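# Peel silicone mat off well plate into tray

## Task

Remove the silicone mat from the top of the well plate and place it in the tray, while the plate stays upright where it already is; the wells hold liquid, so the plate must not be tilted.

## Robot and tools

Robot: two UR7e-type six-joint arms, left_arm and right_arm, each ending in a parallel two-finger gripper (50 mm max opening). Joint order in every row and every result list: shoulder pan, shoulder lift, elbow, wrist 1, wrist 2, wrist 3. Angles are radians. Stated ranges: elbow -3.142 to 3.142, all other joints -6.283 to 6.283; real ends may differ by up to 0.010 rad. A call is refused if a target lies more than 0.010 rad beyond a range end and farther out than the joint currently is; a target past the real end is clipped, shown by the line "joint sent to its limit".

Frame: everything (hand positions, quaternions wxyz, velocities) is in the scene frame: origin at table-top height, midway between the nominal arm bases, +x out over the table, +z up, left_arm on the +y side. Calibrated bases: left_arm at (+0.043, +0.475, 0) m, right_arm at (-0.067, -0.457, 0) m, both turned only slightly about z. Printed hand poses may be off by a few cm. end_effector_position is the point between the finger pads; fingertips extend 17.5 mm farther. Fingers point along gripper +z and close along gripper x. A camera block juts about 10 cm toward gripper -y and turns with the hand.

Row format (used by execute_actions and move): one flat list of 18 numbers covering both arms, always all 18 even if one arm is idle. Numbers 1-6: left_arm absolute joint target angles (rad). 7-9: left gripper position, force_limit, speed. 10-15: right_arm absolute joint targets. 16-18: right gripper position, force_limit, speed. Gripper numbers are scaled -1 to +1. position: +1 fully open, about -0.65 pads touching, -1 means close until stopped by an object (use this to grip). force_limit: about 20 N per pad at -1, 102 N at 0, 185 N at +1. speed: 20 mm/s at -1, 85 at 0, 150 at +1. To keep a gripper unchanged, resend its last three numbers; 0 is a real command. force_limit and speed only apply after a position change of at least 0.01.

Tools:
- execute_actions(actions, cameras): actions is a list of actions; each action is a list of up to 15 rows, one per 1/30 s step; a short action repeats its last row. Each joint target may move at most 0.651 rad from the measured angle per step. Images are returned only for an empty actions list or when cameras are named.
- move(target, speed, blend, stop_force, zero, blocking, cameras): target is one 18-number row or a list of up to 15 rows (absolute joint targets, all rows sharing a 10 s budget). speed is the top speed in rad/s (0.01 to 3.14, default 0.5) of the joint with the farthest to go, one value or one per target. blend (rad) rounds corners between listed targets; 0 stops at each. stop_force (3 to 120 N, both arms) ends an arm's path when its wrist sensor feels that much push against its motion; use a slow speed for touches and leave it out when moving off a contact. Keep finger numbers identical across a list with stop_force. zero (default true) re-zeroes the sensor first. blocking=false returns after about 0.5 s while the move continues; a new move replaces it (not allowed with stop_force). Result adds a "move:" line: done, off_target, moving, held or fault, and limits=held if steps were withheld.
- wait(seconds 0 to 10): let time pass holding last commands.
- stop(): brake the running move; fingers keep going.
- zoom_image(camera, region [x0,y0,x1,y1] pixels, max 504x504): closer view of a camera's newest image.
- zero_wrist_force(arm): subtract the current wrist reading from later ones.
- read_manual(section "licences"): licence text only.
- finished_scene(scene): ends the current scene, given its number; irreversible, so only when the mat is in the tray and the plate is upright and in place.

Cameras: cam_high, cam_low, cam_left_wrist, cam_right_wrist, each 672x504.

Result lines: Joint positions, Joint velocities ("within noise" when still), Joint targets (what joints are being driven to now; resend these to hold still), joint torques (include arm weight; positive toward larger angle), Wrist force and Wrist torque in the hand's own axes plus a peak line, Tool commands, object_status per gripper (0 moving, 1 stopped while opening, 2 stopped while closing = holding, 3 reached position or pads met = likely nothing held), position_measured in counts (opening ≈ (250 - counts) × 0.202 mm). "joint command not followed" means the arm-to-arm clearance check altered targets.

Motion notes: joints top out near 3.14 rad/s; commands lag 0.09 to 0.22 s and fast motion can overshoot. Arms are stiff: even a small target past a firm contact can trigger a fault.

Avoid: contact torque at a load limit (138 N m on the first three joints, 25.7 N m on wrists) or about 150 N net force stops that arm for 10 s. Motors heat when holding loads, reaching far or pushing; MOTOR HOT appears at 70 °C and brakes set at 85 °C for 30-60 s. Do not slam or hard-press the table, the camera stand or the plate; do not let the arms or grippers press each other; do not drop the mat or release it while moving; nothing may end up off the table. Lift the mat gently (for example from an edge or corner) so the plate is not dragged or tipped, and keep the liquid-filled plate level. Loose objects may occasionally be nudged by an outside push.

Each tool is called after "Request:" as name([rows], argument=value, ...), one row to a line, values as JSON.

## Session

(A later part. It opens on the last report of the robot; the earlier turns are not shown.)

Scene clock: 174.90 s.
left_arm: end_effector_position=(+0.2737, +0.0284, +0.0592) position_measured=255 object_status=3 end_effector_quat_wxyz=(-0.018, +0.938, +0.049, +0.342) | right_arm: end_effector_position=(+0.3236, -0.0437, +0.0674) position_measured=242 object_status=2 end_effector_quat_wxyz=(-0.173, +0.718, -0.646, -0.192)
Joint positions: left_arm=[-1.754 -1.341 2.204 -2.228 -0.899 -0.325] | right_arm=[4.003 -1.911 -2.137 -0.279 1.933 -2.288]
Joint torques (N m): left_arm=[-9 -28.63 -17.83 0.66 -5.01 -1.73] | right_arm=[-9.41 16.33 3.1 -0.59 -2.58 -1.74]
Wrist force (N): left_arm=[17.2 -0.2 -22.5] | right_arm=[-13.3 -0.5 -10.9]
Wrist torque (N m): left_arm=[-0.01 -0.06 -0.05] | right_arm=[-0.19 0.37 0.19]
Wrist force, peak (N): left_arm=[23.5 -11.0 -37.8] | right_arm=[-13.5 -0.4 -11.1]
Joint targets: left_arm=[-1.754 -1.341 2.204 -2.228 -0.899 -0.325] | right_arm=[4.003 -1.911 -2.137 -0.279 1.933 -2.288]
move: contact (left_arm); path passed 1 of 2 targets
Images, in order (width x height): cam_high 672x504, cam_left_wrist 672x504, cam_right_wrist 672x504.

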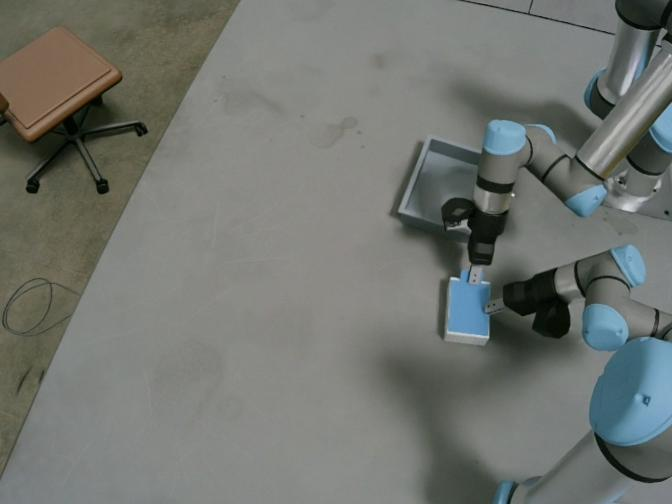

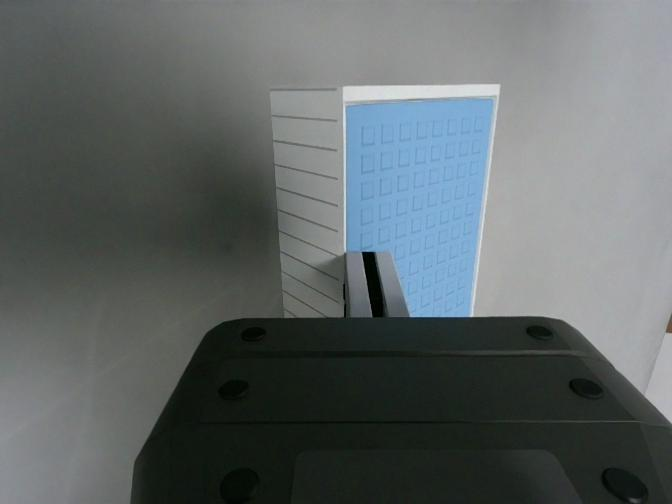

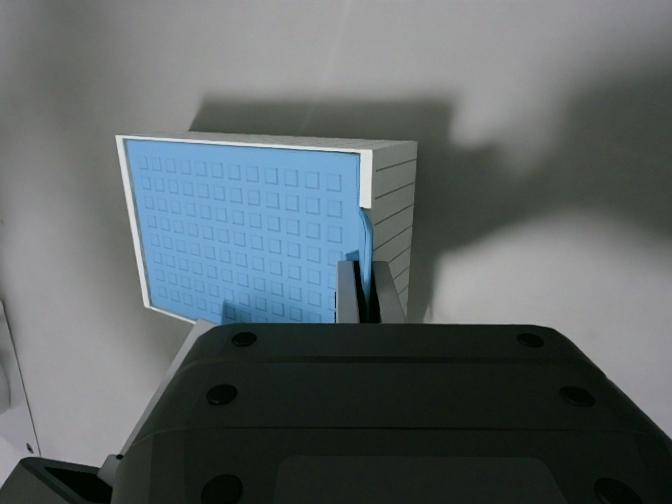

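Request:
move(target=[-1.754,-1.341,2.204,-2.228,-0.899,-0.325,-1,1,1,4.032,-1.869,-2.086,-0.361,1.922,-2.26,-1,-0.6,-0.7], speed=0.03, stop_force=35, cameras=["cam_left_wrist","cam_right_wrist","cam_low"])

Request:
zoom_image(camera="cam_low", region=[270, 220, 420, 330])

Scene clock: 181.50 s.
left_arm: end_effector_position=(+0.2737, +0.0282, +0.0594) position_measured=255 object_status=3 end_effector_quat_wxyz=(-0.017, +0.938, +0.049, +0.341) | right_arm: end_effector_position=(+0.3216, -0.0239, +0.0978) position_measured=242 object_status=2 end_effector_quat_wxyz=(-0.173, +0.718, -0.646, -0.192)
Joint positions: left_arm=[-1.754 -1.341 2.204 -2.228 -0.899 -0.325] | right_arm=[4.032 -1.869 -2.086 -0.361 1.922 -2.26]
Joint torques (N m): left_arm=[12.24 -34.1 -22.86 -3.98 -2 -1.68] | right_arm=[8.47 41.52 29.94 2.25 -0.48 2.08]
Wrist force (N): left_arm=[10.1 -4.5 -14.0] | right_arm=[-0.8 -0.3 3.3]
Wrist torque (N m): left_arm=[-0.09 -0.15 -0.03] | right_arm=[-0.21 0.61 0.12]
Wrist force, peak (N): left_arm=[17.7 0.0 -22.3] | right_arm=[-13.5 -0.4 -11.0]
Joint targets: left_arm=[-1.754 -1.341 2.204 -2.228 -0.899 -0.325] | right_arm=[4.032 -1.869 -2.086 -0.361 1.922 -2.260]
move: done
Images, in order (width x height): cam_low 672x504, cam_left_wrist 672x504, cam_right_wrist 672x504.

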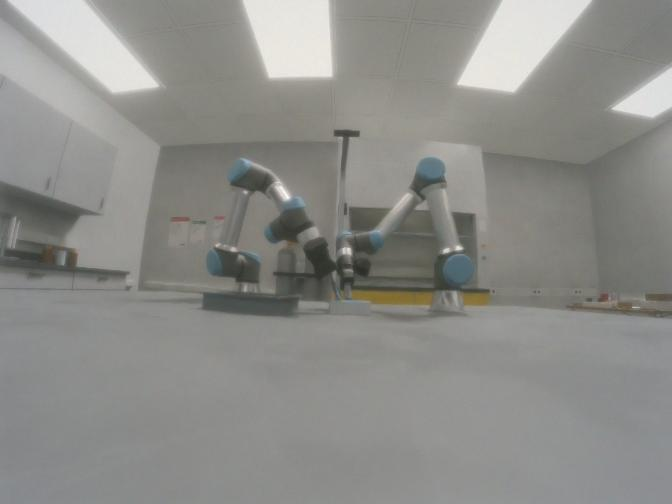

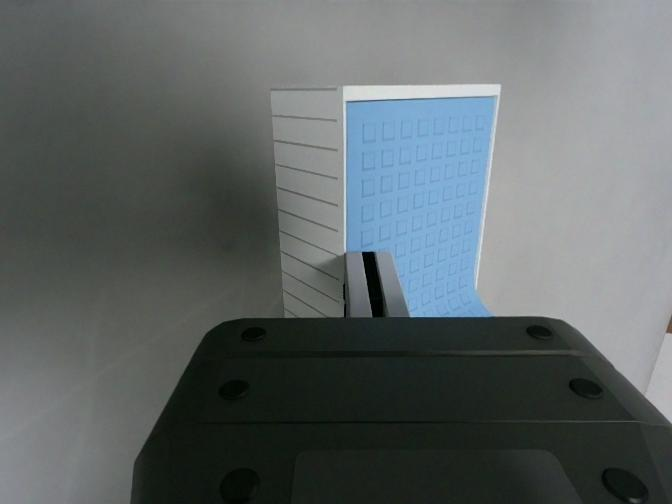

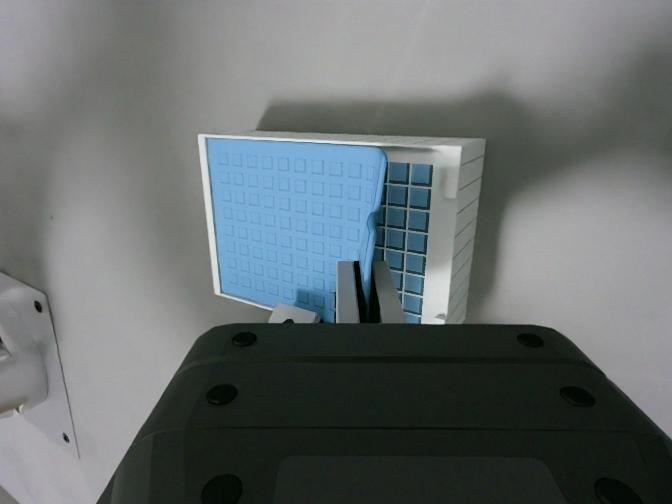

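Scaled by 3.360 from the camera's 672x504 image, which has a finer 960x720 frame.

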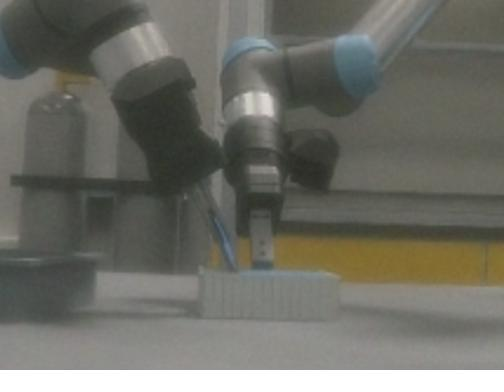

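Request:
move([
  [-1.754,-1.3402,2.2044,-2.2292,-0.899,-0.325,-1,1,1,4.0792,-1.8555,-2.0045,-0.4407,1.9034,-2.2129,-1,-0.6,-0.7],
  [-1.754,-1.3402,2.2044,-2.2292,-0.899,-0.325,-1,1,1,4.134,-1.8529,-1.8842,-0.5468,1.8812,-2.1602,-1,-0.6,-0.7],
], speed=0.04, stop_force=40, cameras=["cam_left_wrist","cam_right_wrist","cam_low"])

Request:
zoom_image(camera="cam_low", region=[270, 220, 420, 330])

Scene clock: 204.00 s.
left_arm: end_effector_position=(+0.2737, +0.0282, +0.0591) position_measured=255 object_status=3 end_effector_quat_wxyz=(-0.017, +0.938, +0.049, +0.341) | right_arm: end_effector_position=(+0.3134, +0.0558, +0.1677) position_measured=242 object_status=2 end_effector_quat_wxyz=(-0.173, +0.718, -0.646, -0.192)
Joint positions: left_arm=[-1.754 -1.34 2.204 -2.229 -0.899 -0.325] | right_arm=[4.134 -1.853 -1.884 -0.547 1.881 -2.16]
Joint torques (N m): left_arm=[-8.69 -8.43 3.04 -0.25 -5.7 -1.54] | right_arm=[7.04 43.68 33.57 2.22 -0.77 2.05]
Wrist force (N): left_arm=[23.7 -7.9 -35.6] | right_arm=[-1.1 0.0 1.7]
Wrist torque (N m): left_arm=[-0.05 -0.06 0.01] | right_arm=[-0.18 0.64 0.16]
Wrist force, peak (N): left_arm=[23.2 -12.3 -39.1] | right_arm=[5.1 2.6 8.0]
Joint targets: left_arm=[-1.754 -1.340 2.204 -2.229 -0.899 -0.325] | right_arm=[4.134 -1.853 -1.884 -0.547 1.881 -2.160]
move: done
Images, in order (width x height): cam_low 672x504, cam_left_wrist 672x504, cam_right_wrist 672x504.

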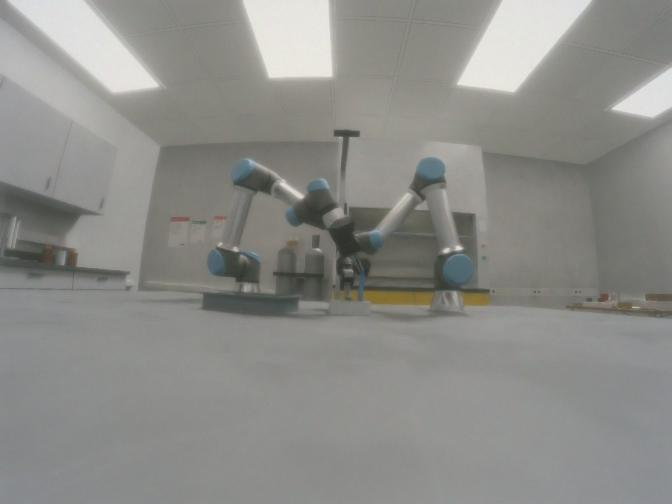

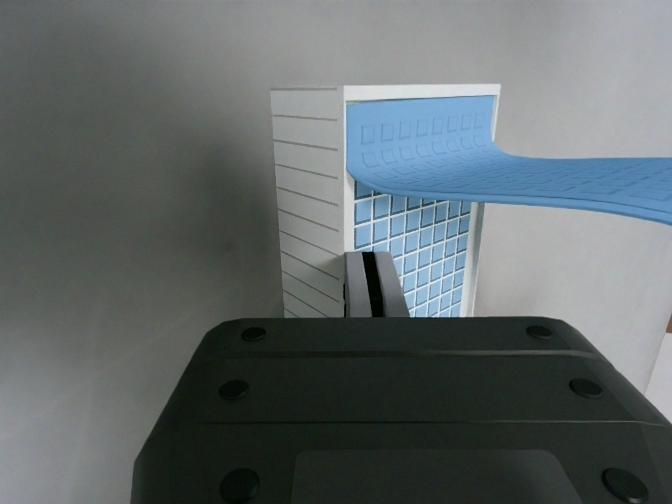

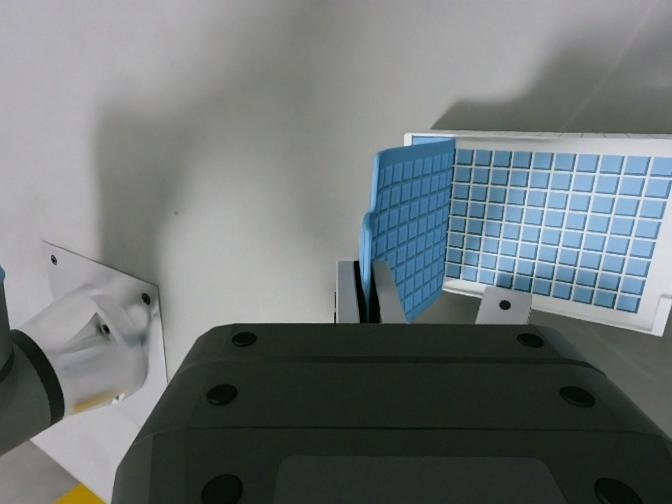

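Scaled by 3.360 from the camera's 672x504 image, which has a finer 960x720 frame.

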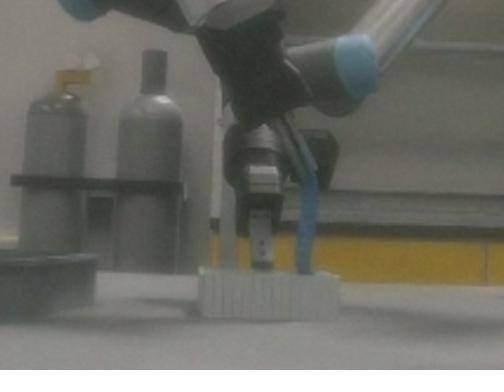

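Request:
move(target=[-1.754,-1.3402,2.2044,-2.2292,-0.899,-0.325,-1,1,1,4.167,-1.8148,-1.7335,-0.7263,1.8673,-2.1289,-1,-0.6,-0.7], speed=0.05, stop_force=40, cameras=["cam_left_wrist","cam_right_wrist","cam_high"])

Scene clock: 226.57 s.
left_arm: end_effector_position=(+0.2737, +0.0282, +0.0591) position_measured=255 object_status=3 end_effector_quat_wxyz=(-0.017, +0.938, +0.049, +0.341) | right_arm: end_effector_position=(+0.3101, +0.0855, +0.2376) position_measured=242 object_status=2 end_effector_quat_wxyz=(-0.173, +0.718, -0.646, -0.192)
Joint positions: left_arm=[-1.754 -1.34 2.204 -2.229 -0.899 -0.325] | right_arm=[4.167 -1.815 -1.734 -0.726 1.867 -2.129]
Joint torques (N m): left_arm=[-9.41 -19.26 2.57 -0.23 -5.8 -1.32] | right_arm=[7.35 43.47 35.39 2.03 -0.81 2.03]
Wrist force (N): left_arm=[23.7 -7.8 -35.7] | right_arm=[-1.5 -0.2 0.2]
Wrist torque (N m): left_arm=[-0.05 -0.06 0.01] | right_arm=[-0.20 0.50 0.12]
Wrist force, peak (N): left_arm=[23.8 -7.8 -36.0] | right_arm=[-0.5 0.0 2.8]
Joint targets: left_arm=[-1.754 -1.340 2.204 -2.229 -0.899 -0.325] | right_arm=[4.167 -1.815 -1.733 -0.726 1.867 -2.129]
move: done
Images, in order (width x height): cam_high 672x504, cam_left_wrist 672x504, cam_right_wrist 672x504.

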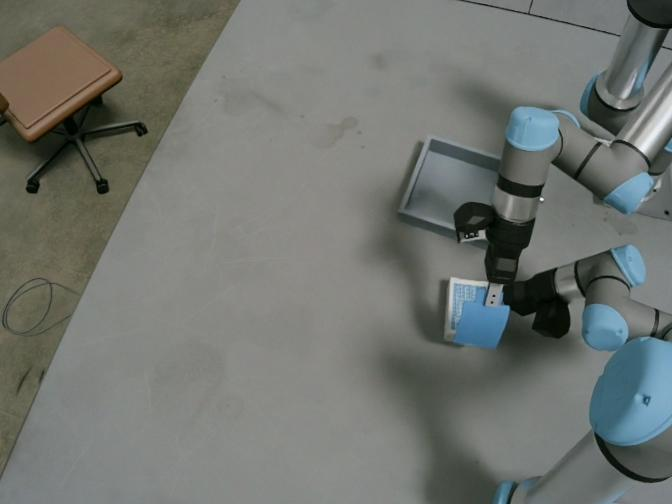

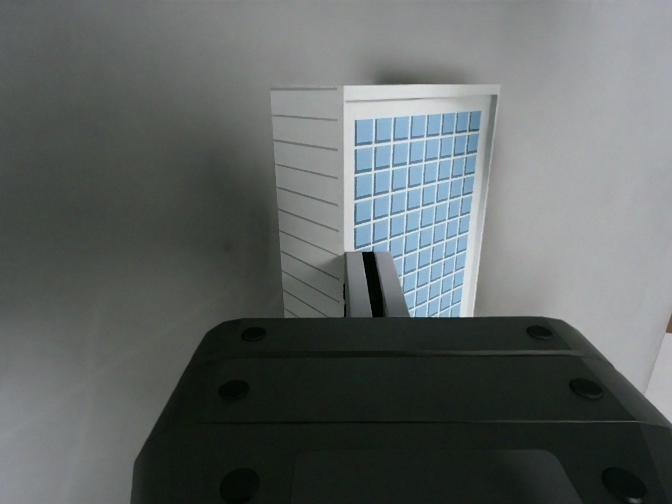

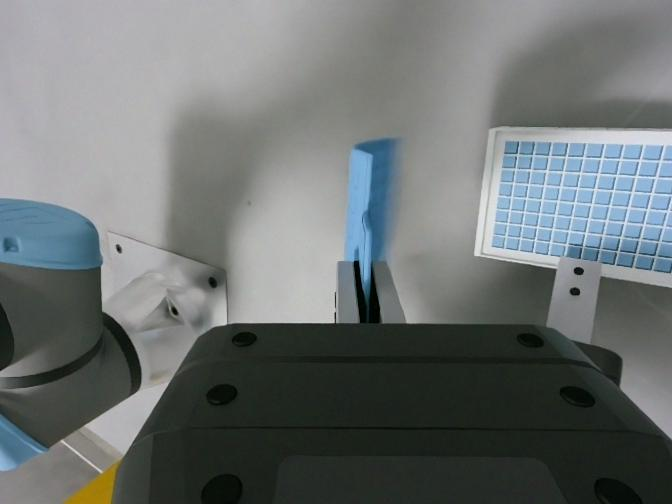

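Request:
move([
  [-1.754,-1.45,2.2044,-2.2292,-0.899,-0.325,-1,1,1,4.167,-1.8148,-1.7335,-0.7263,1.8673,-2.1289,-1,-0.6,-0.7],
  [-1.754,-1.55,2.2044,-2.2292,-0.899,-0.325,-1,1,1,3.6867,-1.5841,-1.876,-0.9987,2.0337,-2.6155,-1,-0.6,-0.7],
  [-1.754,-1.55,2.2044,-2.2292,-0.899,-0.325,-1,1,1,3.5474,-1.612,-2.0519,-0.8655,2.0639,-2.7689,-1,-0.6,-0.7],
], speed=[0.15,0.3,0.3], blend=[0.03,0.05,0], cameras=["all"])

Scene clock: 238.73 s.
left_arm: end_effector_position=(+0.2718, +0.0157, +0.1463) position_measured=255 object_status=3 end_effector_quat_wxyz=(+0.079, +0.940, +0.084, +0.320) | right_arm: end_effector_position=(+0.3891, -0.2590, +0.1853) position_measured=242 object_status=2 end_effector_quat_wxyz=(-0.173, +0.718, -0.646, -0.192)
Joint positions: left_arm=[-1.754 -1.55 2.204 -2.229 -0.899 -0.325] | right_arm=[3.548 -1.612 -2.052 -0.866 2.064 -2.769]
Joint torques (N m): left_arm=[-8.64 -34.21 -27.08 -4.25 3.91 -1.23] | right_arm=[-6.67 15.92 17.59 4.65 2.33 -1.91]
Wrist force (N): left_arm=[1.6 -0.2 -1.6] | right_arm=[-2.1 0.0 0.3]
Wrist torque (N m): left_arm=[-0.01 -0.33 -0.10] | right_arm=[-0.22 0.61 0.20]
Wrist force, peak (N): left_arm=[23.9 -8.1 -35.9] | right_arm=[-2.8 0.6 0.9]
Joint targets: left_arm=[-1.754 -1.550 2.204 -2.229 -0.899 -0.325] | right_arm=[3.547 -1.612 -2.052 -0.866 2.064 -2.769]
move: done

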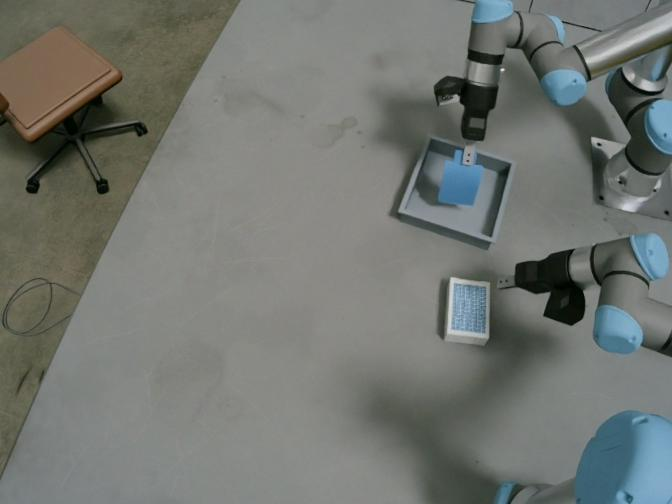

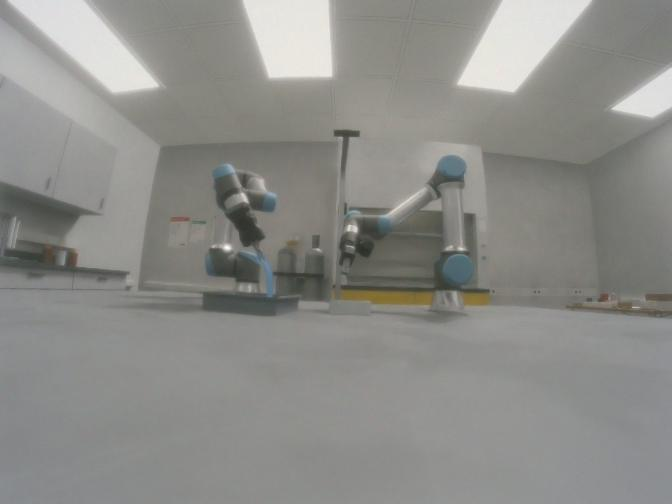

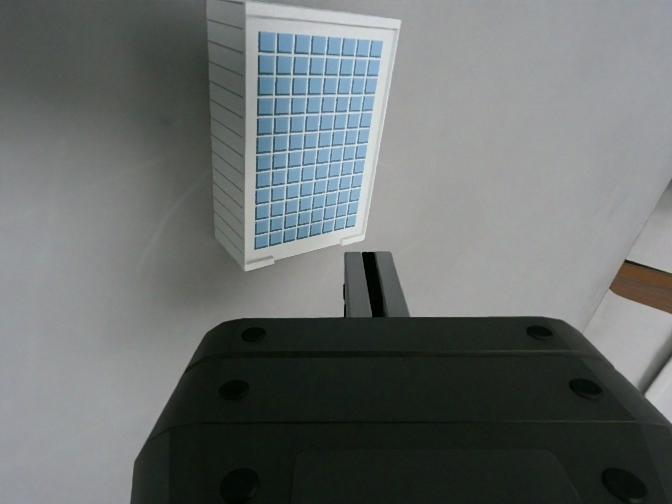

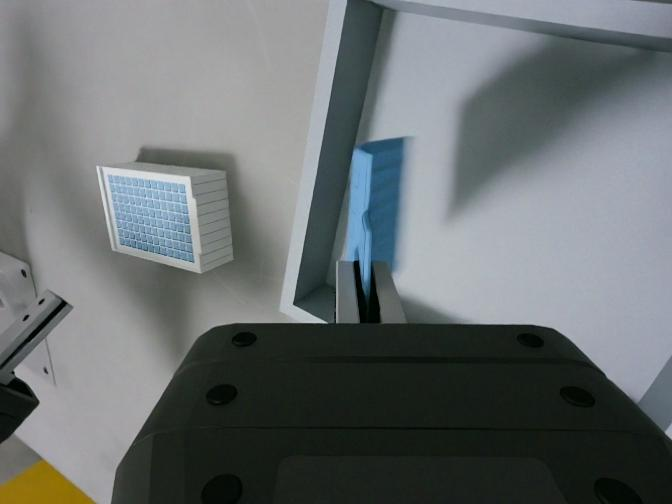

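Request:
move([
  [-1.754,-1.55,2.2044,-2.2292,-0.899,-0.325,-1,1,1,3.4991,-1.8202,-2.2142,-0.5207,2.072,-2.823,-1,-0.6,-0.7],
  [-1.754,-1.55,2.2044,-2.2292,-0.899,-0.325,-1,1,1,3.4991,-1.8202,-2.2142,-0.5207,2.072,-2.823,0.0,-0.6,-0.7],
], speed=0.15, cameras=["cam_high","cam_right_wrist"])

Request:
move(target=[-1.754,-1.55,2.2044,-2.2292,-0.899,-0.325,-1,1,1,3.5,-1.58,-2.1,-0.87,2.066,-2.8,0.0,-0.6,-0.7], speed=0.25, cameras=["cam_high","cam_right_wrist"])

Scene clock: 246.97 s.
left_arm: end_effector_position=(+0.2718, +0.0157, +0.1463) position_measured=255 object_status=3 end_effector_quat_wxyz=(+0.079, +0.940, +0.084, +0.320) | right_arm: end_effector_position=(+0.3863, -0.2841, +0.0601) position_measured=152 object_status=3 end_effector_quat_wxyz=(-0.173, +0.718, -0.646, -0.192)
Joint positions: left_arm=[-1.754 -1.55 2.204 -2.229 -0.899 -0.325] | right_arm=[3.499 -1.82 -2.214 -0.521 2.072 -2.823]
Joint torques (N m): left_arm=[-8.43 -33.47 -20.06 -2.97 2.54 -1.14] | right_arm=[-5.93 20.69 10.33 4.38 2.19 -2.01]
Wrist force (N): left_arm=[1.4 -0.2 -1.7] | right_arm=[-2.0 0.1 0.2]
Wrist torque (N m): left_arm=[-0.02 -0.29 -0.09] | right_arm=[-0.18 0.60 0.20]
Wrist force, peak (N): left_arm=[1.7 -0.3 -2.0] | right_arm=[-2.5 0.3 -0.2]
Joint targets: left_arm=[-1.754 -1.550 2.204 -2.229 -0.899 -0.325] | right_arm=[3.499 -1.820 -2.214 -0.521 2.072 -2.823]
move: done
Images, in order (width x height): cam_high 672x504, cam_right_wrist 672x504.

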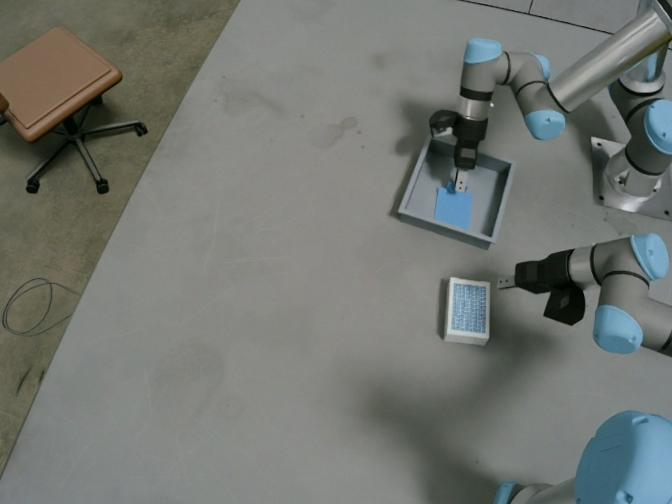

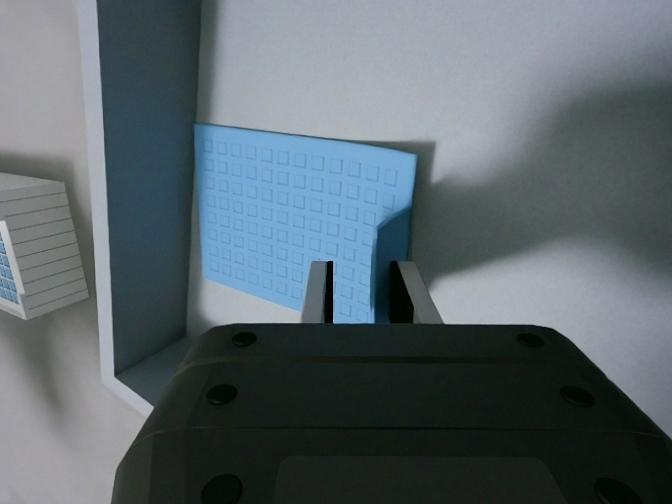

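Scene clock: 248.87 s.
left_arm: end_effector_position=(+0.2718, +0.0157, +0.1463) position_measured=255 object_status=3 end_effector_quat_wxyz=(+0.079, +0.940, +0.084, +0.320) | right_arm: end_effector_position=(+0.3782, -0.2883, +0.1775) position_measured=152 object_status=3 end_effector_quat_wxyz=(-0.172, +0.711, -0.654, -0.191)
Joint positions: left_arm=[-1.754 -1.55 2.204 -2.229 -0.899 -0.325] | right_arm=[3.5 -1.58 -2.1 -0.87 2.066 -2.8]
Joint torques (N m): left_arm=[-8.46 -34.03 -18.21 -2.66 2.17 -1.02] | right_arm=[7.88 32.23 34.41 1.87 -0.39 1.97]
Wrist force (N): left_arm=[1.3 -0.1 -1.9] | right_arm=[-2.2 0.0 0.2]
Wrist torque (N m): left_arm=[0.00 -0.28 -0.10] | right_arm=[-0.21 0.62 0.09]
Wrist force, peak (N): left_arm=[1.5 0.0 -2.0] | right_arm=[-2.6 0.4 -0.9]
Joint targets: left_arm=[-1.754 -1.550 2.204 -2.229 -0.899 -0.325] | right_arm=[3.500 -1.580 -2.100 -0.870 2.066 -2.800]
move: done
Images, in order (width x height): cam_high 672x504, cam_right_wrist 672x504.

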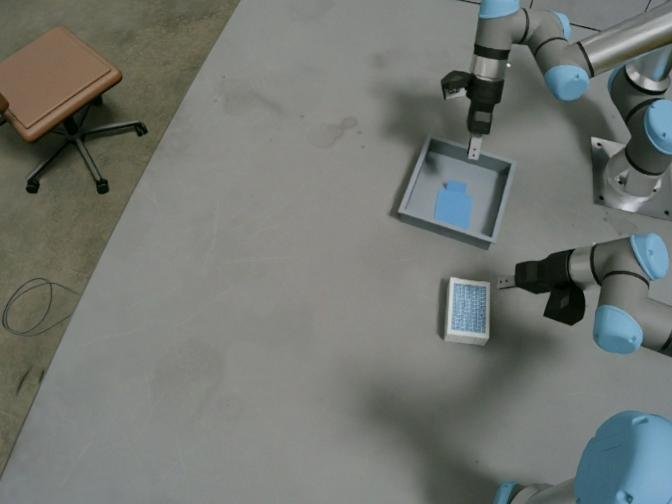

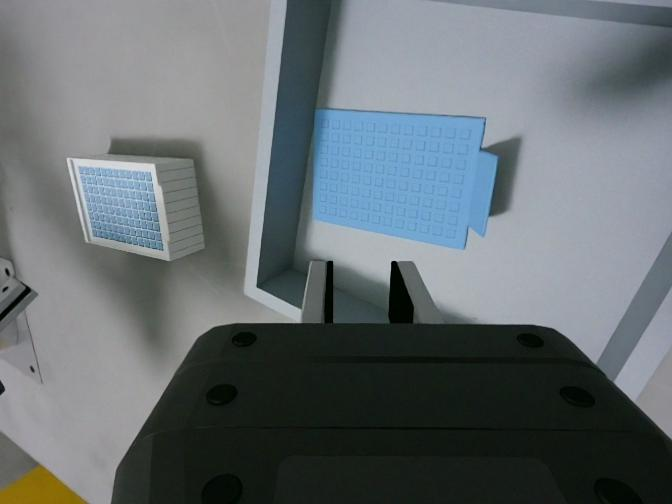

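Done perfectly.

Request:
finished_scene(scene=1)

The scene is finished: the task was done.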